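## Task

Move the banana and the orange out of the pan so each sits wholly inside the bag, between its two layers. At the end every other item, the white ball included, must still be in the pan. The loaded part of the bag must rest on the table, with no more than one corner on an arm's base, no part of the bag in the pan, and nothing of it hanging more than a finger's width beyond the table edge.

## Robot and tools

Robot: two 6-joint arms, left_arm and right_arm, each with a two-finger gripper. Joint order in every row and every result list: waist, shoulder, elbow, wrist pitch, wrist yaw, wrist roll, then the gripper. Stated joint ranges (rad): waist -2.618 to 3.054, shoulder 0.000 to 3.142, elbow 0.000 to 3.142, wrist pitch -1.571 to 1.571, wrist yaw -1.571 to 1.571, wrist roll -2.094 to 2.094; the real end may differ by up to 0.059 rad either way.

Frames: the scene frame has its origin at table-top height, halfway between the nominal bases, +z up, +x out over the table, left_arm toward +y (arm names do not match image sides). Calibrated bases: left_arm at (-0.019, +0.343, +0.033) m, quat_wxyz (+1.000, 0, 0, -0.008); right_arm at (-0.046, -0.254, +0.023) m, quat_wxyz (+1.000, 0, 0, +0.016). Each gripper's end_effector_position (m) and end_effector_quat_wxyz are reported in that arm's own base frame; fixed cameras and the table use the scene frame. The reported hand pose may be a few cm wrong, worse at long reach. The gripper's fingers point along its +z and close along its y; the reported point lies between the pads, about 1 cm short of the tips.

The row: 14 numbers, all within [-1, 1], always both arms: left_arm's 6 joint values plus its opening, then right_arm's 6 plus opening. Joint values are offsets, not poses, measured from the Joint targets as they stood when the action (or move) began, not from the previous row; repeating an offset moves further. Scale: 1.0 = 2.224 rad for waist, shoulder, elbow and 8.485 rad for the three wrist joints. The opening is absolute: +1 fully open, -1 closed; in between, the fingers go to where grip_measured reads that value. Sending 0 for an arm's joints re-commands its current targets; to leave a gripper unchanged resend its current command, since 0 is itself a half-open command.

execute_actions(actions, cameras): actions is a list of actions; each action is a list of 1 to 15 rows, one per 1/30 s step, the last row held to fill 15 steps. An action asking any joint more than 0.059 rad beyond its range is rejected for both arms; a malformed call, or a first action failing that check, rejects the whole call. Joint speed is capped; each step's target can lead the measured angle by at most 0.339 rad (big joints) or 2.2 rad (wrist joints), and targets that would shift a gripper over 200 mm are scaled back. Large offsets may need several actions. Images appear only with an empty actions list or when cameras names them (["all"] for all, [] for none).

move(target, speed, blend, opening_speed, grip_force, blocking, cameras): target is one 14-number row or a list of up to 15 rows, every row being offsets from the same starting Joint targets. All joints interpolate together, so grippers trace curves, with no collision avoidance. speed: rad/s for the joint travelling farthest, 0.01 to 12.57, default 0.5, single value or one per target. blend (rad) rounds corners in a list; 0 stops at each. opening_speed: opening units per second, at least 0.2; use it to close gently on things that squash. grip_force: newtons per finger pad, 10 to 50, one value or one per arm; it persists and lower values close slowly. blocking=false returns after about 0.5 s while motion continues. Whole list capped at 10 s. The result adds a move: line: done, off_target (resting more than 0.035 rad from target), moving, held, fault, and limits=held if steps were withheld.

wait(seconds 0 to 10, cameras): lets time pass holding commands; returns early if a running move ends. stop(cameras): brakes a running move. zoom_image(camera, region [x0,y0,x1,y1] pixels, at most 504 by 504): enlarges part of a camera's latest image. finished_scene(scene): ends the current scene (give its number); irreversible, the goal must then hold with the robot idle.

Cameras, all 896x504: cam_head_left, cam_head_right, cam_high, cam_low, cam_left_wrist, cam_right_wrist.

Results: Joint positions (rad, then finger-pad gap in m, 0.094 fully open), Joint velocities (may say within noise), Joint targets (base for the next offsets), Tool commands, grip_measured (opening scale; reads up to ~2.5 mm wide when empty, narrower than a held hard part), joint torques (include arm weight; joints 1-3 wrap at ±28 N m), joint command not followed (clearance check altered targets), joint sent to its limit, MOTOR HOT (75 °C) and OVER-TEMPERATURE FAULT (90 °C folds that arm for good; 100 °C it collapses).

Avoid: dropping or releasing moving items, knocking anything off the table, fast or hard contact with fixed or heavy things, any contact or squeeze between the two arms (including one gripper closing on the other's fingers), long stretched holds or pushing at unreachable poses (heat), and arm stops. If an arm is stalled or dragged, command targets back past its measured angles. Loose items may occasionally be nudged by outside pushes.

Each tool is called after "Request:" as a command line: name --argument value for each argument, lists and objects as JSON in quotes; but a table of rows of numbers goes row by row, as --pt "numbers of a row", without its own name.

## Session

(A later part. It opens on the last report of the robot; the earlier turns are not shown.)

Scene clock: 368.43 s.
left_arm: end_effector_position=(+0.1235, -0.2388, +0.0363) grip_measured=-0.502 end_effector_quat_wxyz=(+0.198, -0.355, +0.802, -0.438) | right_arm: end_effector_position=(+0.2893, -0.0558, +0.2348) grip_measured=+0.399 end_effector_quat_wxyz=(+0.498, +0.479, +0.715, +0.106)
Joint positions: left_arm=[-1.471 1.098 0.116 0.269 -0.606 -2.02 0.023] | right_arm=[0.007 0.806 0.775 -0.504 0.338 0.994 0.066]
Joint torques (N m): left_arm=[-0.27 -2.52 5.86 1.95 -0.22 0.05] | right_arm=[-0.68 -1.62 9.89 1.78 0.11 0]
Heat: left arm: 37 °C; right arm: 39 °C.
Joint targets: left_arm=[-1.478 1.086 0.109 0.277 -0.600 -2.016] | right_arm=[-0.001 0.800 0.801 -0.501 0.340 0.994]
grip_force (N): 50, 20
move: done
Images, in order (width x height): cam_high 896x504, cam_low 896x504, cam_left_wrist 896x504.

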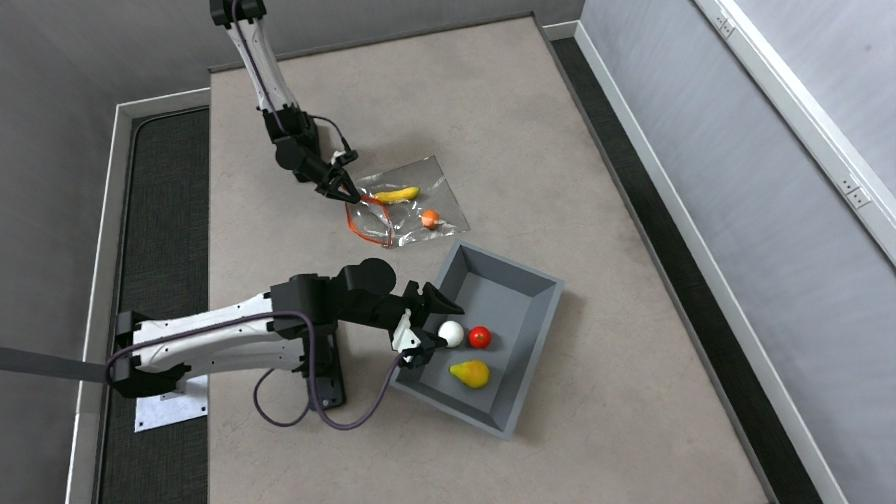

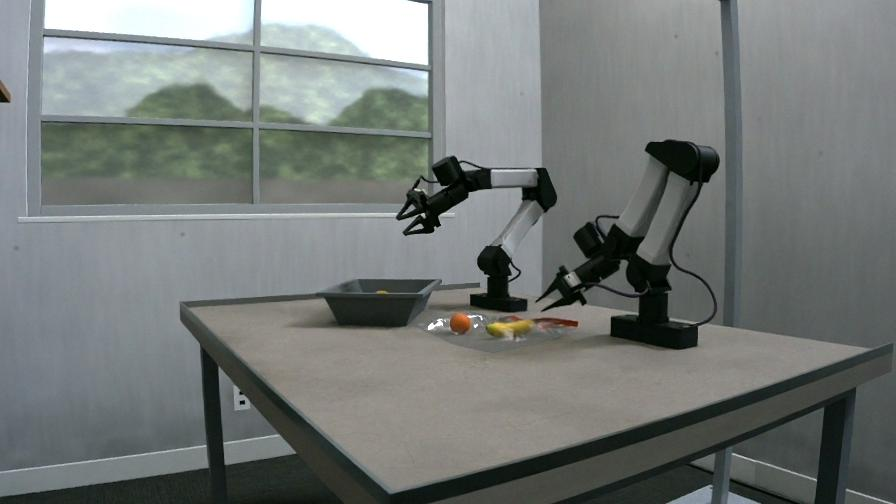

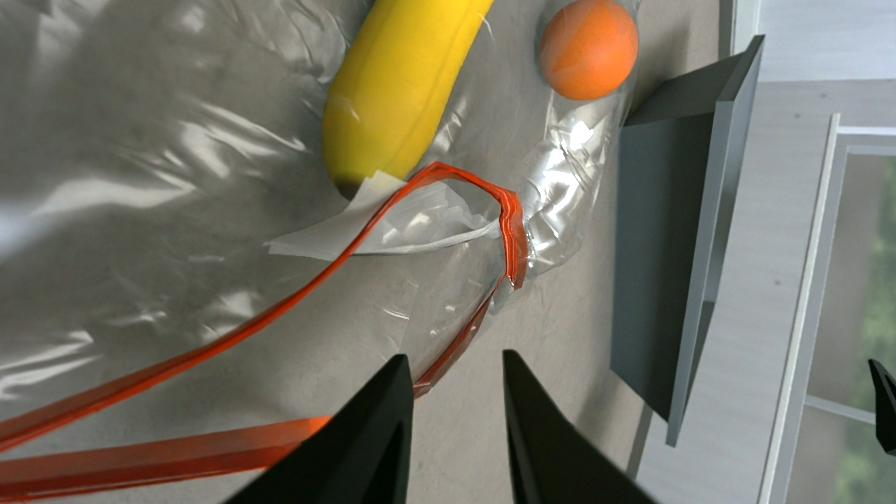

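Request:
move --target '[0.0634,0.2574,0.0452,0.0556,0,0,-0.5,0,0,0,0,0,0,0.4]' --speed 0.3 --cameras '["cam_left_wrist","cam_low"]'

Request:
zoom_image --camera "cam_low" --region '[400, 260, 640, 370]'

Scene clock: 371.53 s.
left_arm: end_effector_position=(+0.1625, -0.2631, -0.0014) grip_measured=-0.502 end_effector_quat_wxyz=(+0.226, -0.405, +0.777, -0.425) | right_arm: end_effector_position=(+0.2893, -0.0558, +0.2348) grip_measured=+0.399 end_effector_quat_wxyz=(+0.498, +0.479, +0.715, +0.106)
Joint positions: left_arm=[-1.344 1.648 0.195 0.741 -0.606 -2.02 0.023] | right_arm=[0.007 0.806 0.775 -0.504 0.338 0.994 0.066]
Joint torques (N m): left_arm=[0.75 -3.41 5.42 1.89 -0.19 0.04] | right_arm=[-0.68 -1.62 9.88 1.78 0.11 0]
Heat: left arm: 36 °C; right arm: 38 °C.
Joint targets: left_arm=[-1.337 1.659 0.209 0.749 -0.600 -2.016] | right_arm=[-0.001 0.800 0.801 -0.501 0.340 0.994]
grip_force (N): 50, 20
move: done
Images, in order (width x height): cam_low 896x504, cam_left_wrist 896x504.

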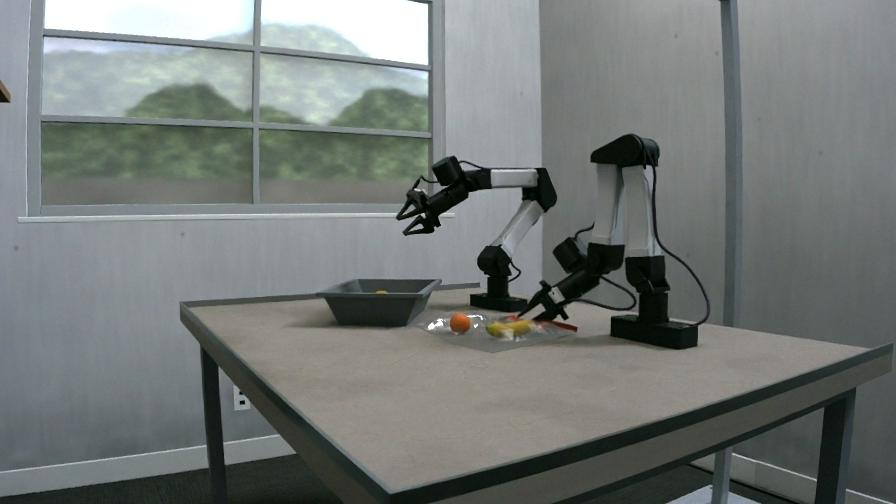

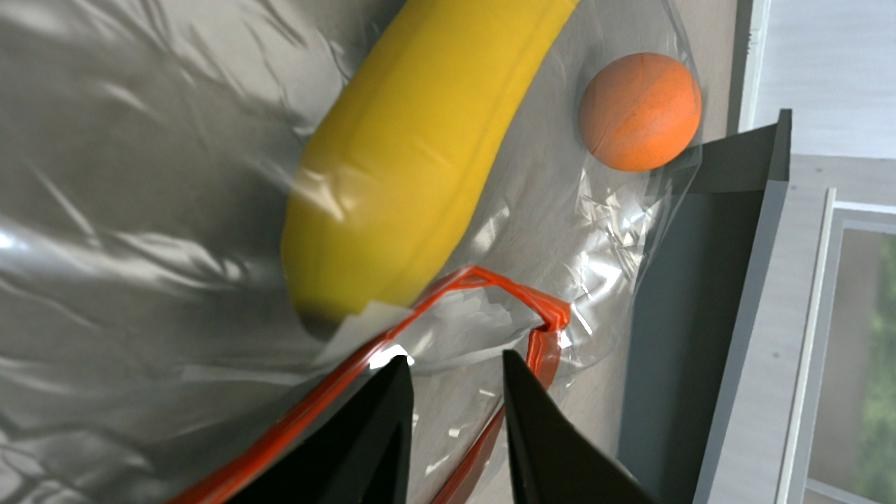

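Scaled by 2.100 from the camera's 896x504 image, which has a finer 1280x720 frame.

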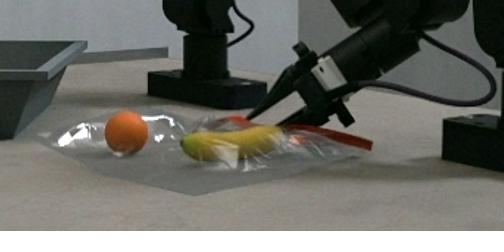

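Request:
move --target '[0.0247,0.0489,0.0397,0.0025,0,0,-0.5,0,0,0,0,0,0,0.4]' --speed 0.2 --cameras '["cam_left_wrist","cam_low"]'

Request:
zoom_image --camera "cam_left_wrist" --region '[300, 200, 650, 504]'

Scene clock: 372.90 s.
left_arm: end_effector_position=(+0.1837, -0.2773, -0.0058) grip_measured=-0.502 end_effector_quat_wxyz=(+0.237, -0.427, +0.765, -0.420) | right_arm: end_effector_position=(+0.2893, -0.0558, +0.2348) grip_measured=+0.399 end_effector_quat_wxyz=(+0.498, +0.479, +0.715, +0.106)
Joint positions: left_arm=[-1.288 1.755 0.285 0.762 -0.606 -2.02 0.023] | right_arm=[0.007 0.806 0.775 -0.504 0.338 0.994 0.066]
Joint torques (N m): left_arm=[0.7 -4.18 5.15 1.93 -0.2 0.05] | right_arm=[-0.68 -1.62 9.88 1.79 0.11 0.01]
Heat: left arm: 36 °C; right arm: 38 °C.
Joint targets: left_arm=[-1.282 1.767 0.298 0.770 -0.600 -2.016] | right_arm=[-0.001 0.800 0.801 -0.501 0.340 0.994]
grip_force (N): 50, 20
move: done
Images, in order (width x height): cam_low 896x504, cam_left_wrist 896x504.

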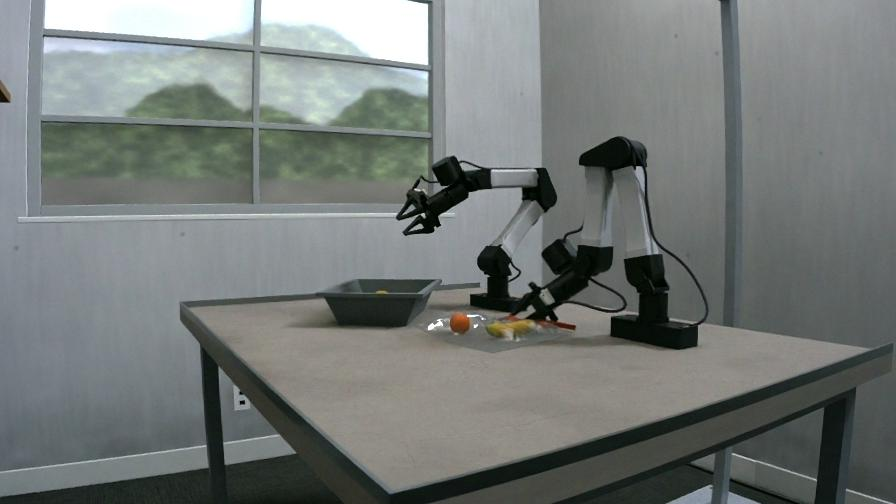

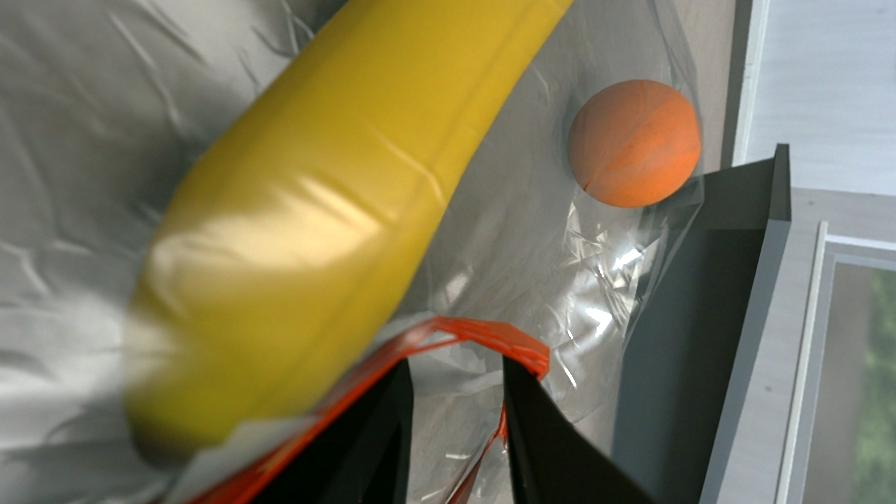

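Scaled by 1.440 from the camera's 896x504 image, which has a finer 1280x720 frame.

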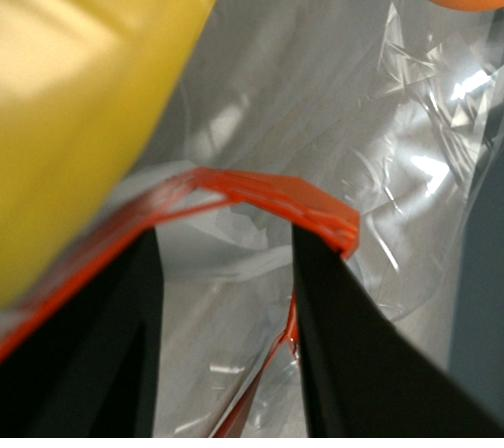

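Request:
move --pt "-0.0099 -0.0827 -0.0171 -0.0173 0 0 -0.5 0 0 0 0 0 0 0.4" --pt "0.0103 -0.0313 0.0267 -0.0153 0 0 -0.5 0 0 0 0 0 0 0.4" --speed 0.25 --cameras '["cam_left_wrist"]'

Request:
zoom_image --camera "cam_left_wrist" --region '[300, 200, 650, 504]'

Scene clock: 375.87 s.
left_arm: end_effector_position=(+0.1936, -0.2843, +0.0101) grip_measured=-0.502 end_effector_quat_wxyz=(+0.242, -0.435, +0.759, -0.419) | right_arm: end_effector_position=(+0.2893, -0.0558, +0.2348) grip_measured=+0.399 end_effector_quat_wxyz=(+0.498, +0.479, +0.715, +0.106)
Joint positions: left_arm=[-1.266 1.685 0.343 0.638 -0.606 -2.02 0.023] | right_arm=[0.007 0.806 0.775 -0.504 0.338 0.994 0.066]
Joint torques (N m): left_arm=[0.7 -4.23 6.12 1.87 -0.2 0.05] | right_arm=[-0.68 -1.63 9.88 1.79 0.11 0]
Heat: left arm: 36 °C; right arm: 38 °C.
Joint targets: left_arm=[-1.259 1.698 0.357 0.640 -0.600 -2.016] | right_arm=[-0.001 0.800 0.801 -0.501 0.340 0.994]
grip_force (N): 50, 20
move: done
Images, in order (width x height): cam_left_wrist 896x504.

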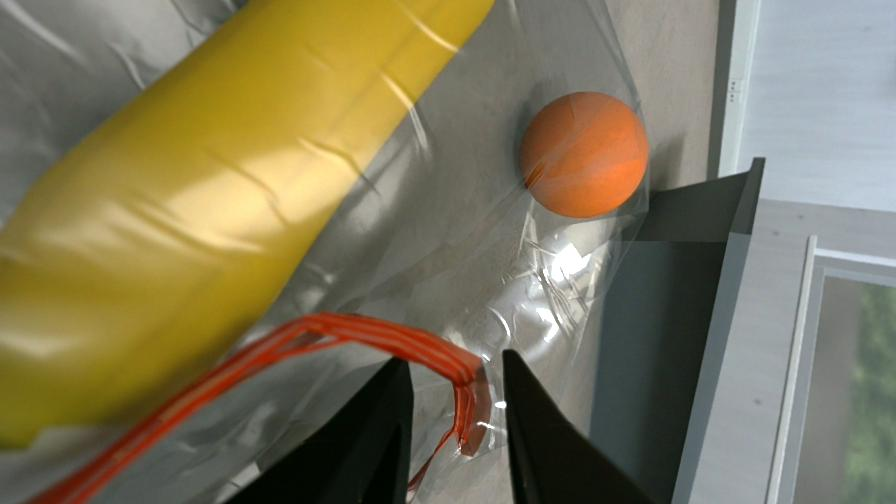

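Scaled by 1.440 from the camera's 896x504 image, which has a finer 1280x720 frame.

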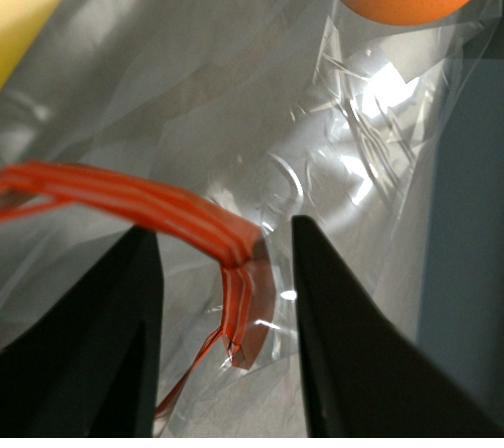

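Request:
move --pt "0.0104 0.0194 0.0148 0.0013 0 0 -0.5 0 0 0 0 0 0 0.4" --pt "0.0104 0.0194 0.0148 0.0013 0 0 -1 0 0 0 0 0 0 0.4" --speed 0.2 --opening_speed 0.5 --cameras '["cam_left_wrist"]'

Request:
zoom_image --camera "cam_left_wrist" --region '[250, 200, 600, 504]'

Scene clock: 378.40 s.
left_arm: end_effector_position=(+0.2027, -0.2874, +0.0067) grip_measured=-0.983 end_effector_quat_wxyz=(+0.247, -0.444, +0.755, -0.414) | right_arm: end_effector_position=(+0.2893, -0.0558, +0.2348) grip_measured=+0.399 end_effector_quat_wxyz=(+0.498, +0.479, +0.715, +0.106)
Joint positions: left_arm=[-1.242 1.728 0.375 0.644 -0.606 -2.02 0.001] | right_arm=[0.007 0.806 0.775 -0.504 0.338 0.994 0.066]
Joint torques (N m): left_arm=[0.7 -4.49 6.12 1.93 -0.21 0.05] | right_arm=[-0.66 -1.63 9.89 1.78 0.11 0]
Heat: left arm: 36 °C; right arm: 38 °C.
Joint targets: left_arm=[-1.236 1.741 0.390 0.651 -0.600 -2.016] | right_arm=[-0.001 0.800 0.801 -0.501 0.340 0.994]
grip_force (N): 50, 20
move: done
Images, in order (width x height): cam_left_wrist 896x504.

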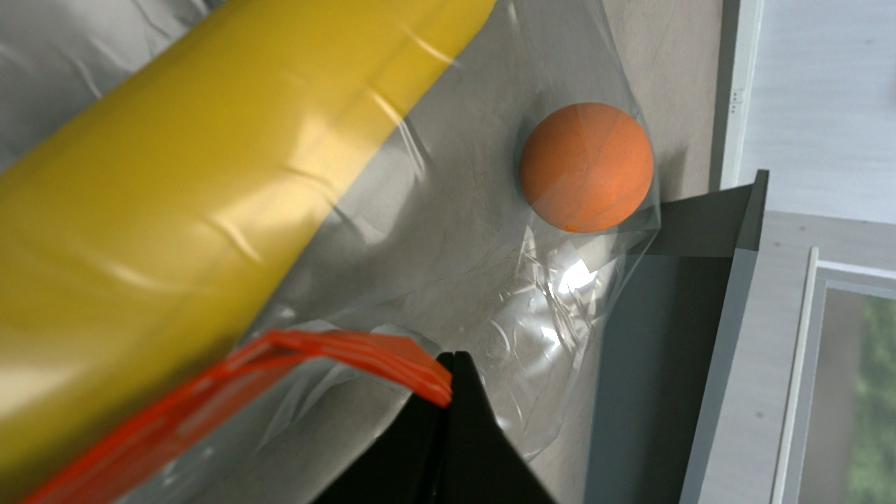

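Scaled by 1.440 from the camera's 896x504 image, which has a finer 1280x720 frame.

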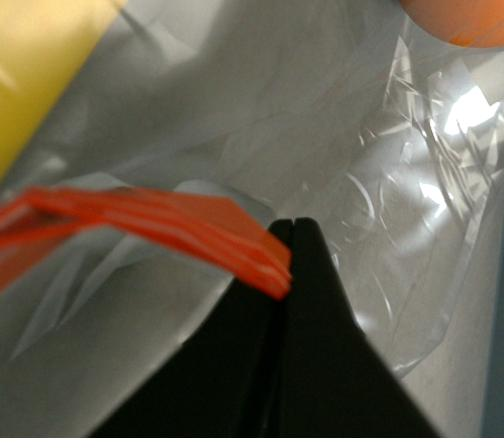

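Request:
move --target '[-0.0285,-0.2888,0.1962,-0.1271,0,0,-1,0,0,0,0,0,0,0.4]' --speed 0.4 --cameras '["cam_high","cam_low","cam_head_left","cam_left_wrist"]'

Request:
zoom_image --camera "cam_low" --region '[400, 220, 640, 370]'

Request:
zoom_image --camera "cam_high" --region '[330, 140, 490, 260]'

Scene clock: 382.43 s.
left_arm: end_effector_position=(+0.1827, -0.2778, +0.1911) grip_measured=-0.983 end_effector_quat_wxyz=(+0.237, -0.425, +0.768, -0.416) | right_arm: end_effector_position=(+0.2893, -0.0558, +0.2348) grip_measured=+0.399 end_effector_quat_wxyz=(+0.498, +0.479, +0.715, +0.106)
Joint positions: left_arm=[-1.292 1.108 0.805 -0.415 -0.606 -2.02 0.001] | right_arm=[0.007 0.806 0.775 -0.504 0.338 0.994 0.066]
Joint torques (N m): left_arm=[-0.36 -3.89 10.41 1.73 -0.2 0.04] | right_arm=[-0.69 -1.61 9.88 1.78 0.11 0]
Heat: left arm: 36 °C; right arm: 37 °C.
Joint targets: left_arm=[-1.299 1.098 0.827 -0.427 -0.600 -2.016] | right_arm=[-0.001 0.800 0.801 -0.501 0.340 0.994]
grip_force (N): 50, 20
move: done
Images, in order (width x height): cam_head_left 896x504, cam_high 896x504, cam_low 896x504, cam_left_wrist 896x504.

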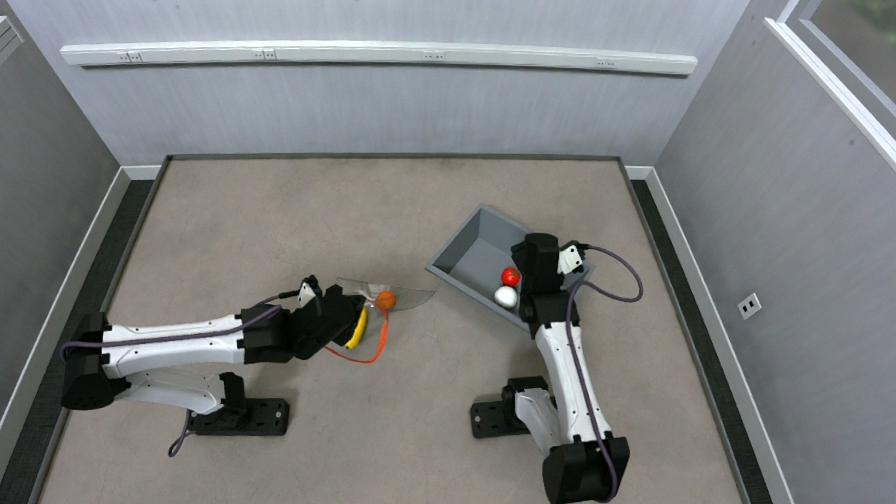

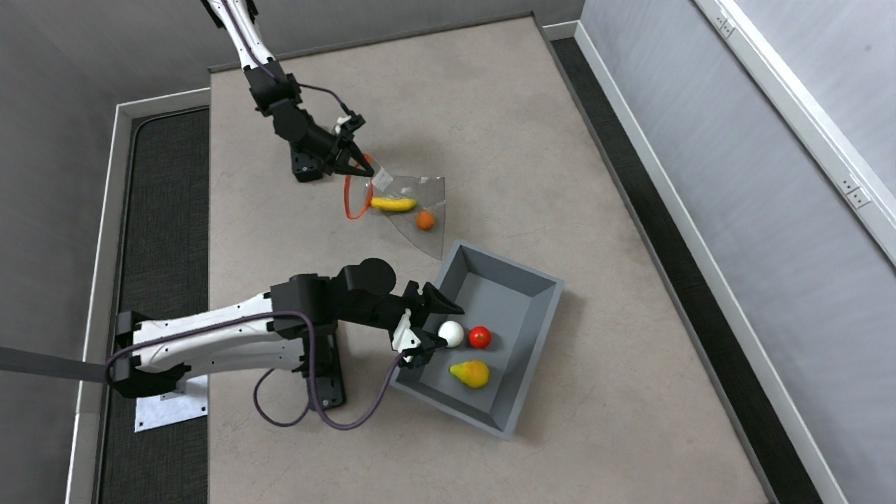

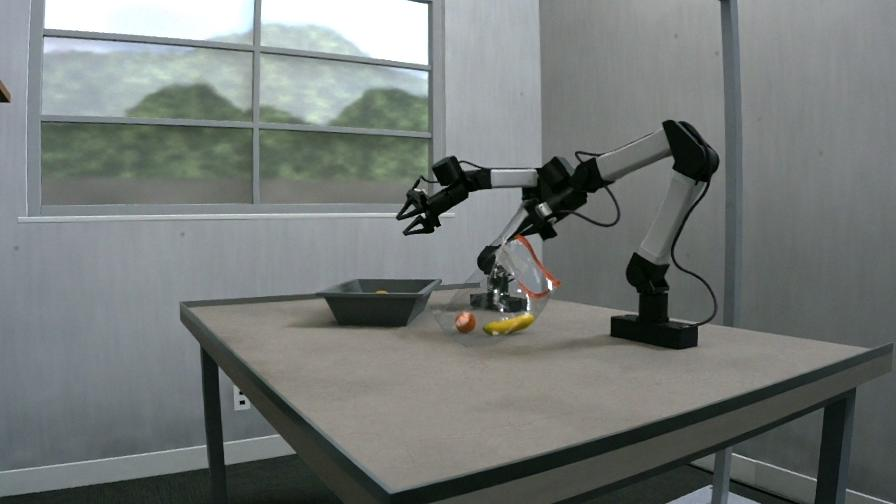

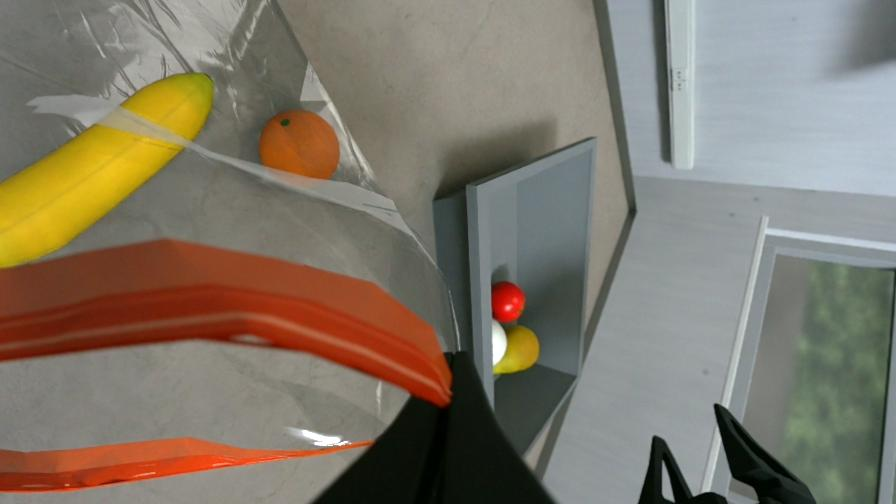

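Scaled by 2.100 from the camera's 896x504 image, which has a finer 1280x720 frame.

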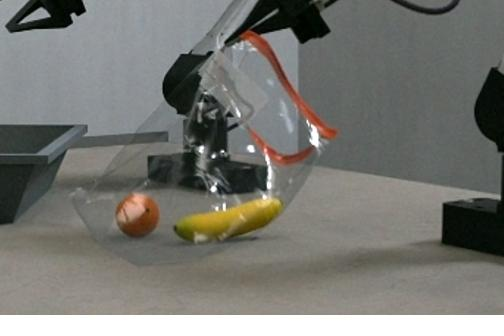

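Scaled by 3.150 from the camera's 896x504 image, which has a finer 1280x720 frame.

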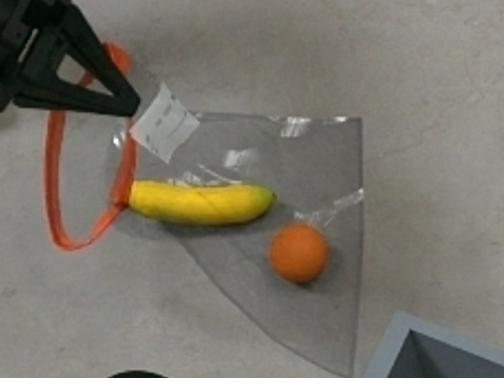

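Request:
move --target '[-0.0193,-0.0132,0.1005,-0.03,0,0,-1,0,0,0,0,0,0,0.4]' --speed 0.3 --cameras '["cam_high","cam_low"]'

Request:
zoom_image --camera "cam_high" --region '[330, 140, 490, 260]'

Request:
zoom_image --camera "cam_low" --region '[400, 220, 640, 370]'

Scene clock: 384.43 s.
left_arm: end_effector_position=(+0.1680, -0.2746, +0.2500) grip_measured=-0.983 end_effector_quat_wxyz=(+0.229, -0.408, +0.778, -0.420) | right_arm: end_effector_position=(+0.2893, -0.0558, +0.2348) grip_measured=+0.399 end_effector_quat_wxyz=(+0.498, +0.479, +0.715, +0.106)
Joint positions: left_arm=[-1.335 1.08 1.028 -0.67 -0.606 -2.02 0.001] | right_arm=[0.007 0.806 0.775 -0.504 0.338 0.994 0.066]
Joint torques (N m): left_arm=[-0.29 -3.69 10.36 1.68 -0.21 0.04] | right_arm=[-0.66 -1.62 9.89 1.78 0.11 0.01]
Heat: left arm: 37 °C; right arm: 37 °C.
Joint targets: left_arm=[-1.342 1.069 1.050 -0.682 -0.600 -2.016] | right_arm=[-0.001 0.800 0.801 -0.501 0.340 0.994]
grip_force (N): 50, 20
move: done
Images, in order (width x height): cam_high 896x504, cam_low 896x504.

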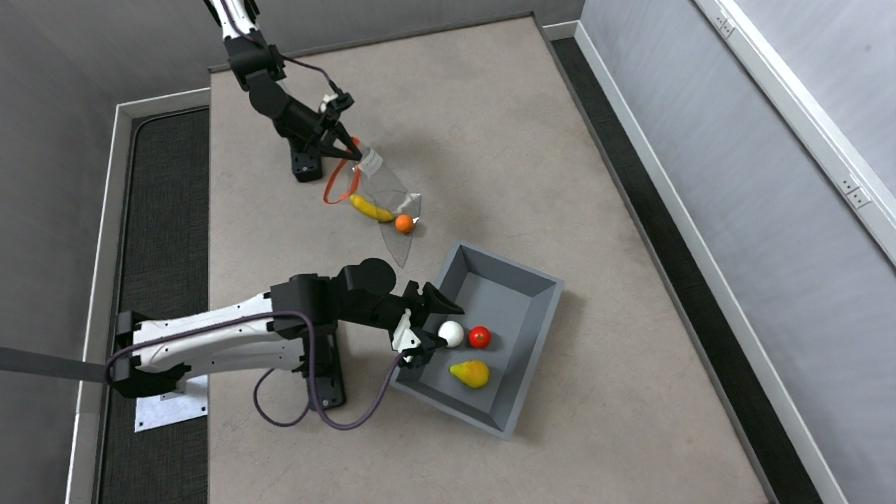

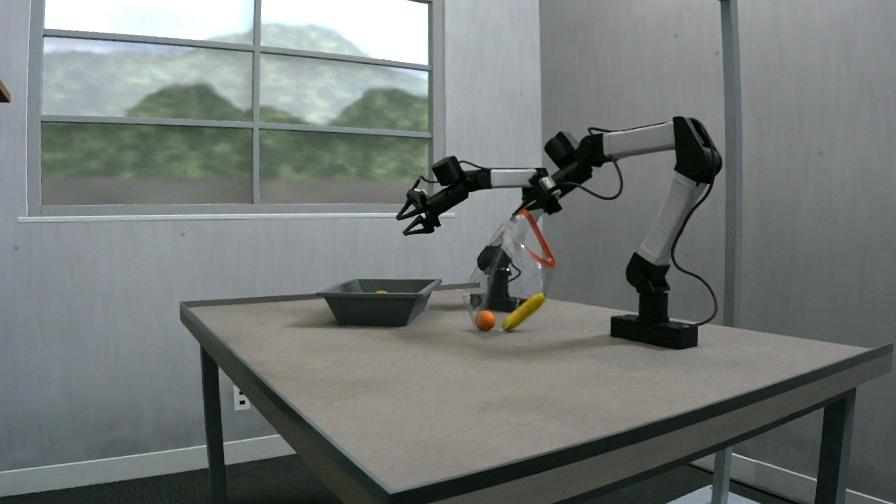

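Scaled by 3.150 from the camera's 896x504 image, which has a finer 1280x720 frame.

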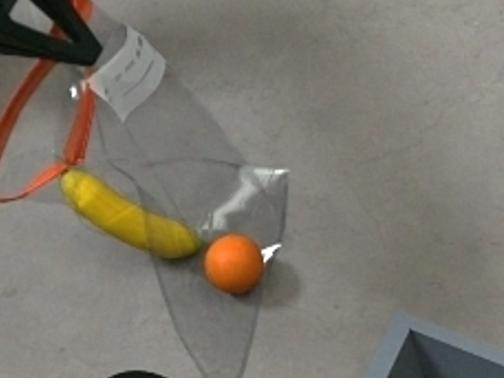

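Scaled by 2.100 from the camera's 896x504 image, which has a finer 1280x720 frame.

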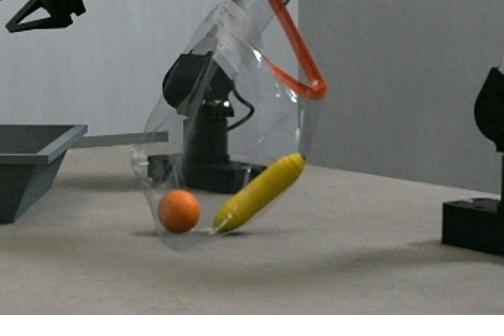

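Request:
move --pt "-0.0718 0.0257 -0.1839 0.055 0 0 -1 0 0 0 0 0 0 0.4" --pt "-0.1139 0.3143 -0.309 0.1635 0 0 -1 0 0 0 0 0 0 0.4" --speed '[0.35,0.4]' --blend '[0.05,0]' --cameras '["cam_high","cam_low","cam_left_wrist"]'

Request:
zoom_image --camera "cam_high" --region '[310, 140, 470, 260]'

Scene clock: 389.53 s.
left_arm: end_effector_position=(+0.0931, -0.3418, +0.0051) grip_measured=-0.983 end_effector_quat_wxyz=(+0.168, -0.309, +0.816, -0.459) | right_arm: end_effector_position=(+0.2893, -0.0558, +0.2348) grip_measured=+0.399 end_effector_quat_wxyz=(+0.498, +0.479, +0.715, +0.106)
Joint positions: left_arm=[-1.589 1.757 0.37 0.698 -0.606 -2.02 0.001] | right_arm=[0.007 0.806 0.775 -0.504 0.338 0.994 0.066]
Joint torques (N m): left_arm=[-0.32 -4.78 3.75 1.96 -0.19 0.04] | right_arm=[-0.68 -1.62 9.88 1.78 0.11 0]
Heat: left arm: 36 °C; right arm: 37 °C.
Joint targets: left_arm=[-1.596 1.768 0.363 0.705 -0.600 -2.016] | right_arm=[-0.001 0.800 0.801 -0.501 0.340 0.994]
grip_force (N): 50, 20
move: done
Images, in order (width x height): cam_high 896x504, cam_low 896x504, cam_left_wrist 896x504.

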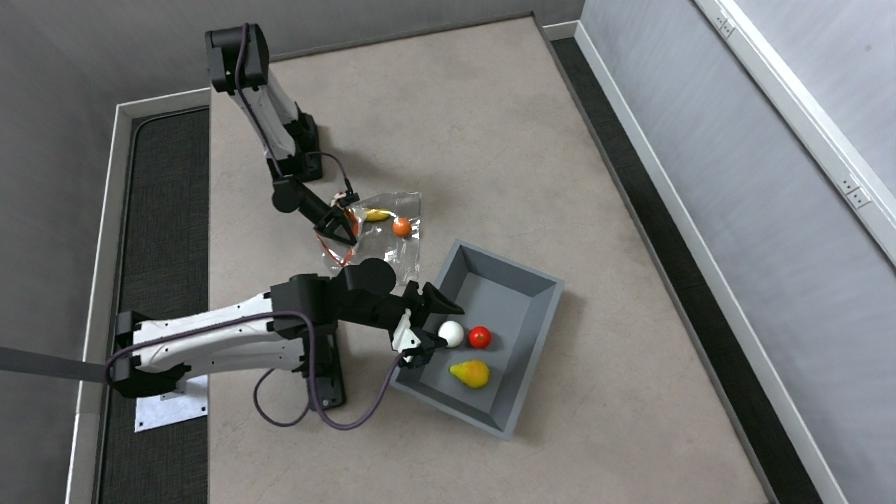

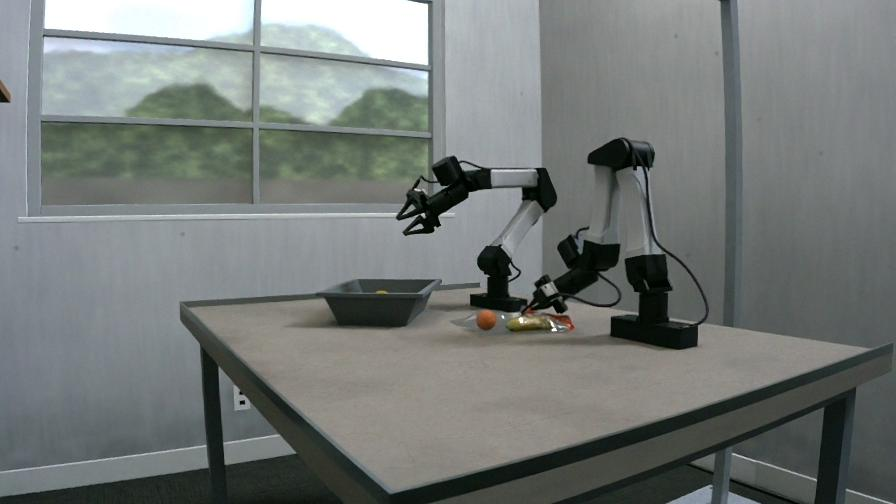

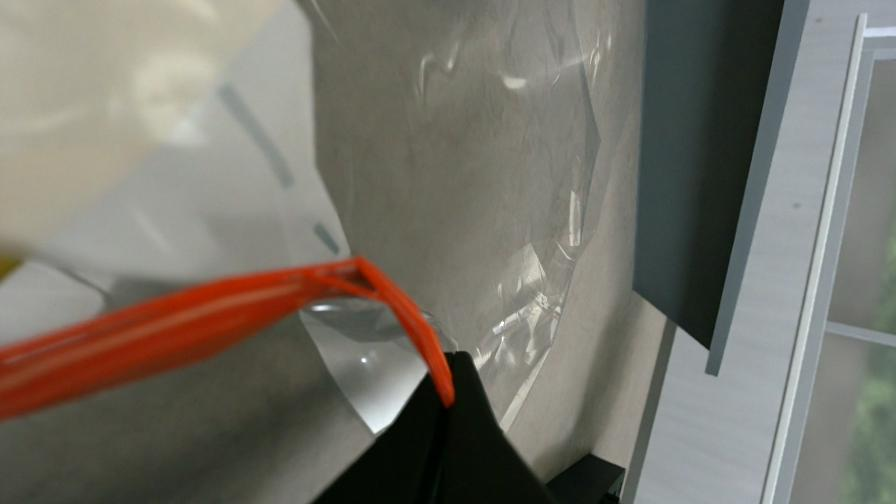

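Scaled by 3.150 from the camera's 896x504 image, which has a finer 1280x720 frame.

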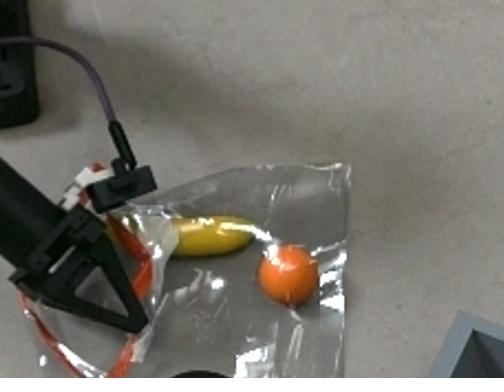

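Request:
move --pt "0 0 0 0 0 0 -0.4 0 0 0 0 0 0 0.4" --pt "-0.0463 -0.1679 -0.058 -0.0288 0 0 -0.4 0 0 0 0 0 0 0.4" --pt "0.05 -0.42 0.05 -0.08 0 0 -0.4 0 0 0 0 0 0 0.4" --pt "0.3 -0.5 0.08 -0.1 0 0 -0.4 0 0 0 0 0 0 0.4" --speed '[0.3,0.25,0.6,0.7]' --blend '[0,0.03,0.2,0]' --opening_speed 0.6 --cameras '["cam_high","cam_low","cam_head_left","cam_left_wrist"]'

Request:
zoom_image --camera "cam_high" --region '[300, 160, 460, 300]'

Request:
zoom_image --camera "cam_head_left" --region '[300, 260, 460, 400]'

Request:
zoom_image --camera "cam_low" --region '[400, 260, 640, 370]'

Scene clock: 395.07 s.
left_arm: end_effector_position=(+0.2411, -0.1596, +0.2425) grip_measured=-0.402 end_effector_quat_wxyz=(-0.290, +0.547, -0.557, +0.554) | right_arm: end_effector_position=(+0.2893, -0.0558, +0.2348) grip_measured=+0.399 end_effector_quat_wxyz=(+0.498, +0.479, +0.715, +0.106)
Joint positions: left_arm=[-0.935 0.659 0.518 -0.127 -0.606 -2.02 0.028] | right_arm=[0.007 0.806 0.775 -0.504 0.338 0.994 0.066]
Joint torques (N m): left_arm=[0.69 -0.51 10.84 2.02 -0.06 0.05] | right_arm=[-0.66 -1.61 9.87 1.78 0.11 0]
Heat: left arm: 36 °C; right arm: 36 °C.
Joint targets: left_arm=[-0.928 0.656 0.541 -0.143 -0.600 -2.016] | right_arm=[-0.001 0.800 0.801 -0.501 0.340 0.994]
grip_force (N): 50, 20
move: done
Images, in order (width x height): cam_head_left 896x504, cam_high 896x504, cam_low 896x504, cam_left_wrist 896x504.

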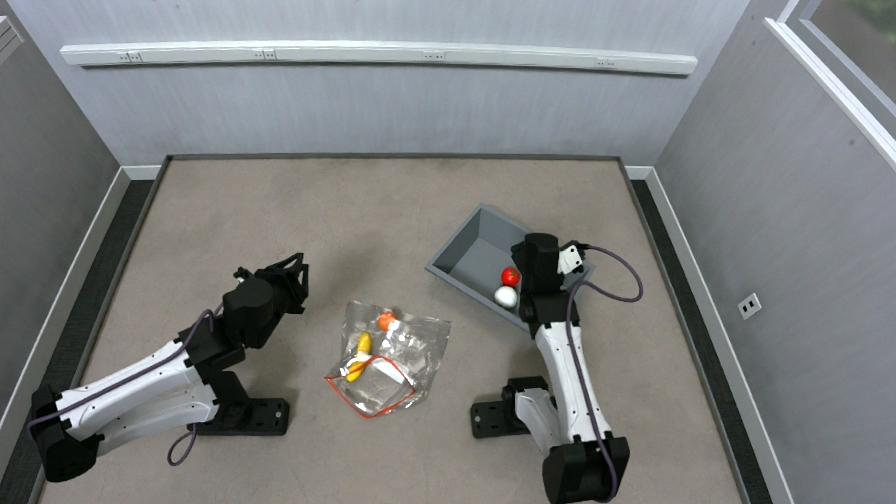

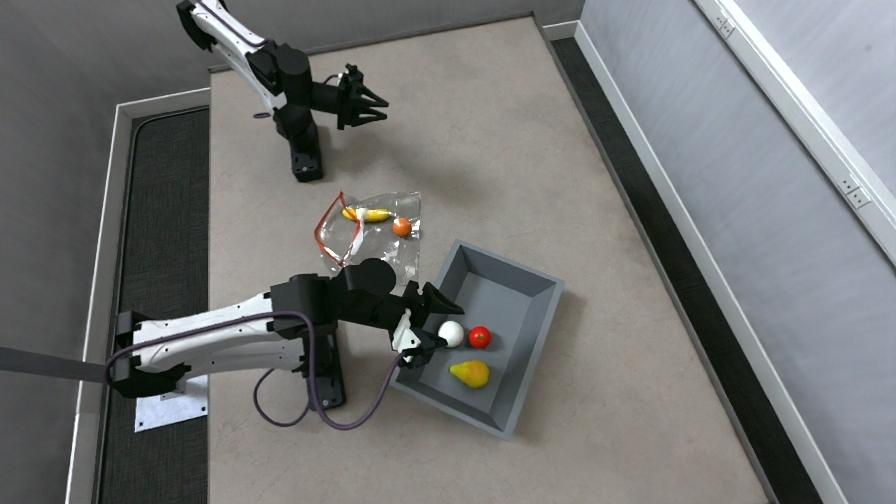

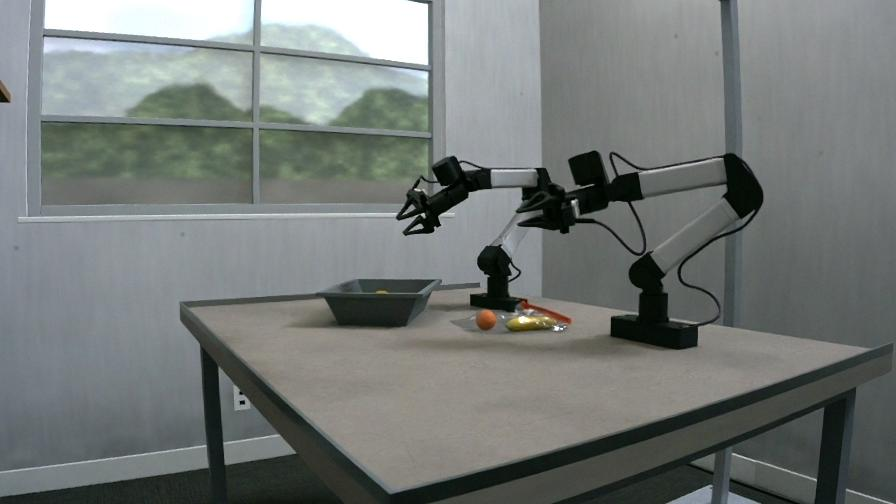

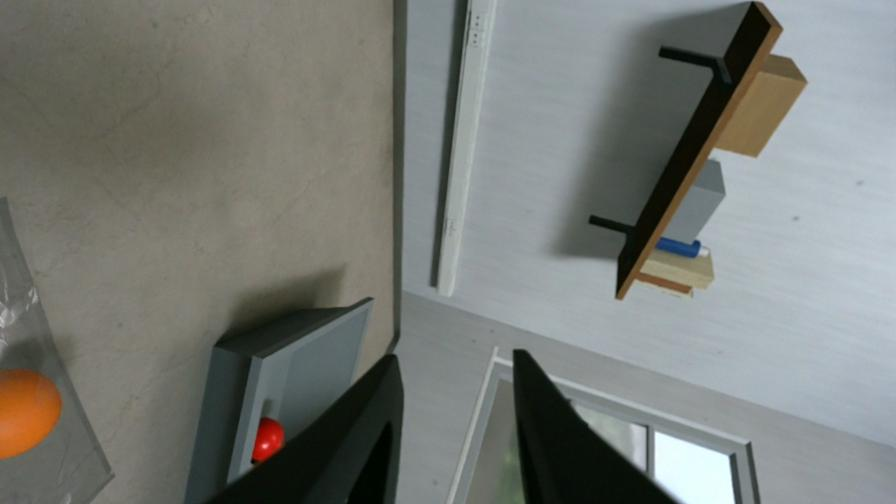

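Scaled by 3.150 from the camera's 896x504 image, which has a finer 1280x720 frame.

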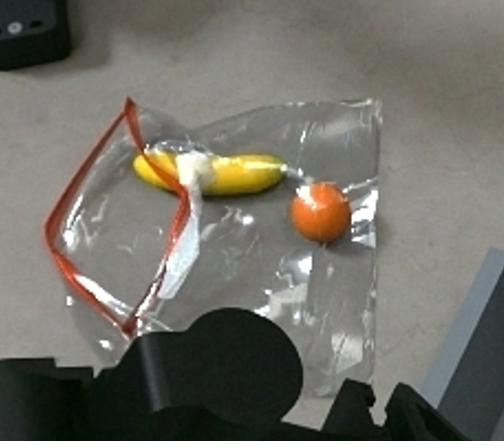

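Scaled by 3.150 from the camera's 896x504 image, which has a finer 1280x720 frame.

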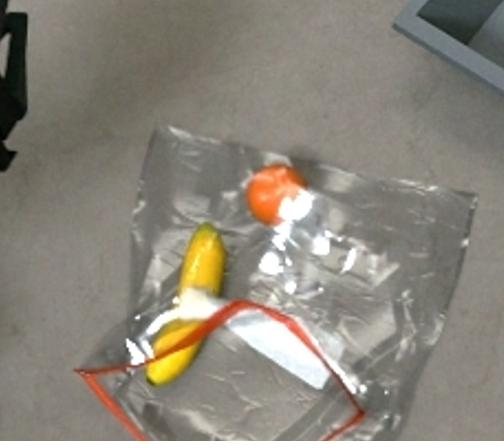

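Scaled by 2.100 from the camera's 896x504 image, which has a finer 1280x720 frame.

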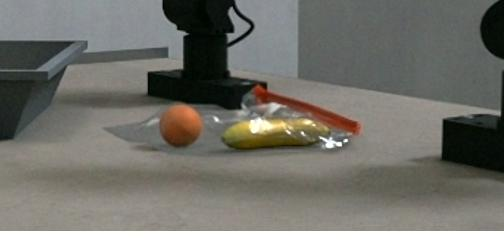

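Request:
move --pt "-0.25 0.08 -0.03 0.02 0 0 -0.5 0 0 0 0 0 0 0.4" --pt "-0.3463 0.3321 -0.138 0.0712 0 0 -0.5 0 0 0 0 0 0 0.4" --speed 0.6 --blend '[0.2,0]' --cameras '["cam_high","cam_left_wrist"]'

Request:
zoom_image --camera "cam_high" --region '[300, 160, 460, 300]'

Scene clock: 398.33 s.
left_arm: end_effector_position=(+0.0629, -0.3036, +0.0352) grip_measured=-0.498 end_effector_quat_wxyz=(+0.146, -0.266, +0.832, -0.464) | right_arm: end_effector_position=(+0.2893, -0.0558, +0.2348) grip_measured=+0.399 end_effector_quat_wxyz=(+0.498, +0.479, +0.715, +0.106)
Joint positions: left_arm=[-1.692 1.388 0.239 0.454 -0.606 -2.02 0.024] | right_arm=[0.007 0.806 0.775 -0.504 0.338 0.994 0.066]
Joint torques (N m): left_arm=[-0.32 -2.93 5.23 1.93 -0.19 0.05] | right_arm=[-0.66 -1.62 9.88 1.78 0.11 0.01]
Heat: left arm: 36 °C; right arm: 36 °C.
Joint targets: left_arm=[-1.698 1.395 0.234 0.461 -0.600 -2.016] | right_arm=[-0.001 0.800 0.801 -0.501 0.340 0.994]
grip_force (N): 50, 20
move: done
Images, in order (width x height): cam_high 896x504, cam_left_wrist 896x504.

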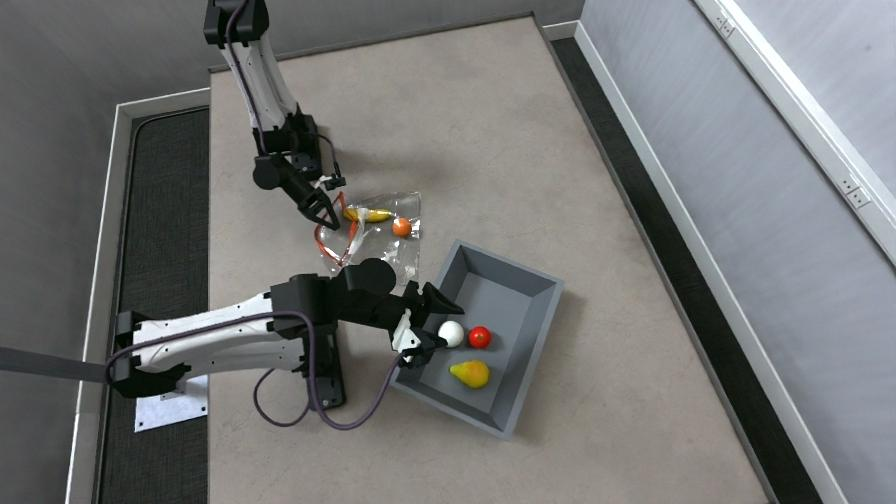

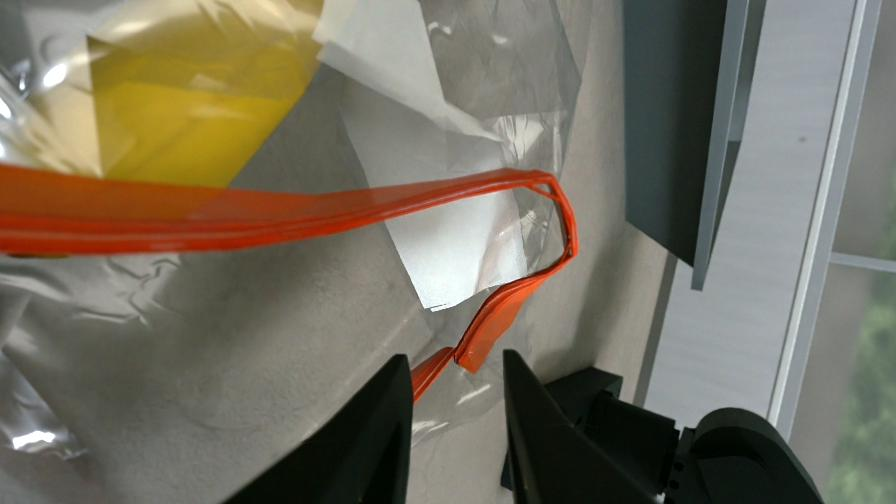

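Scaled by 3.150 from the camera's 896x504 image, which has a finer 1280x720 frame.

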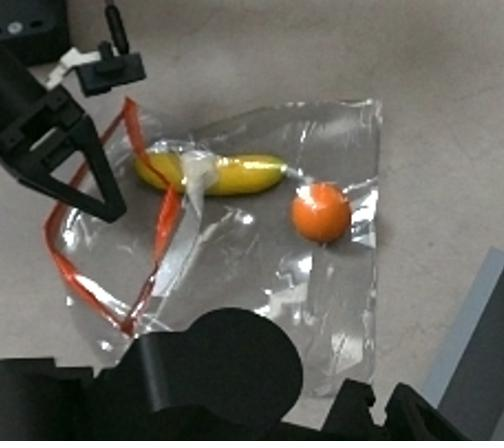

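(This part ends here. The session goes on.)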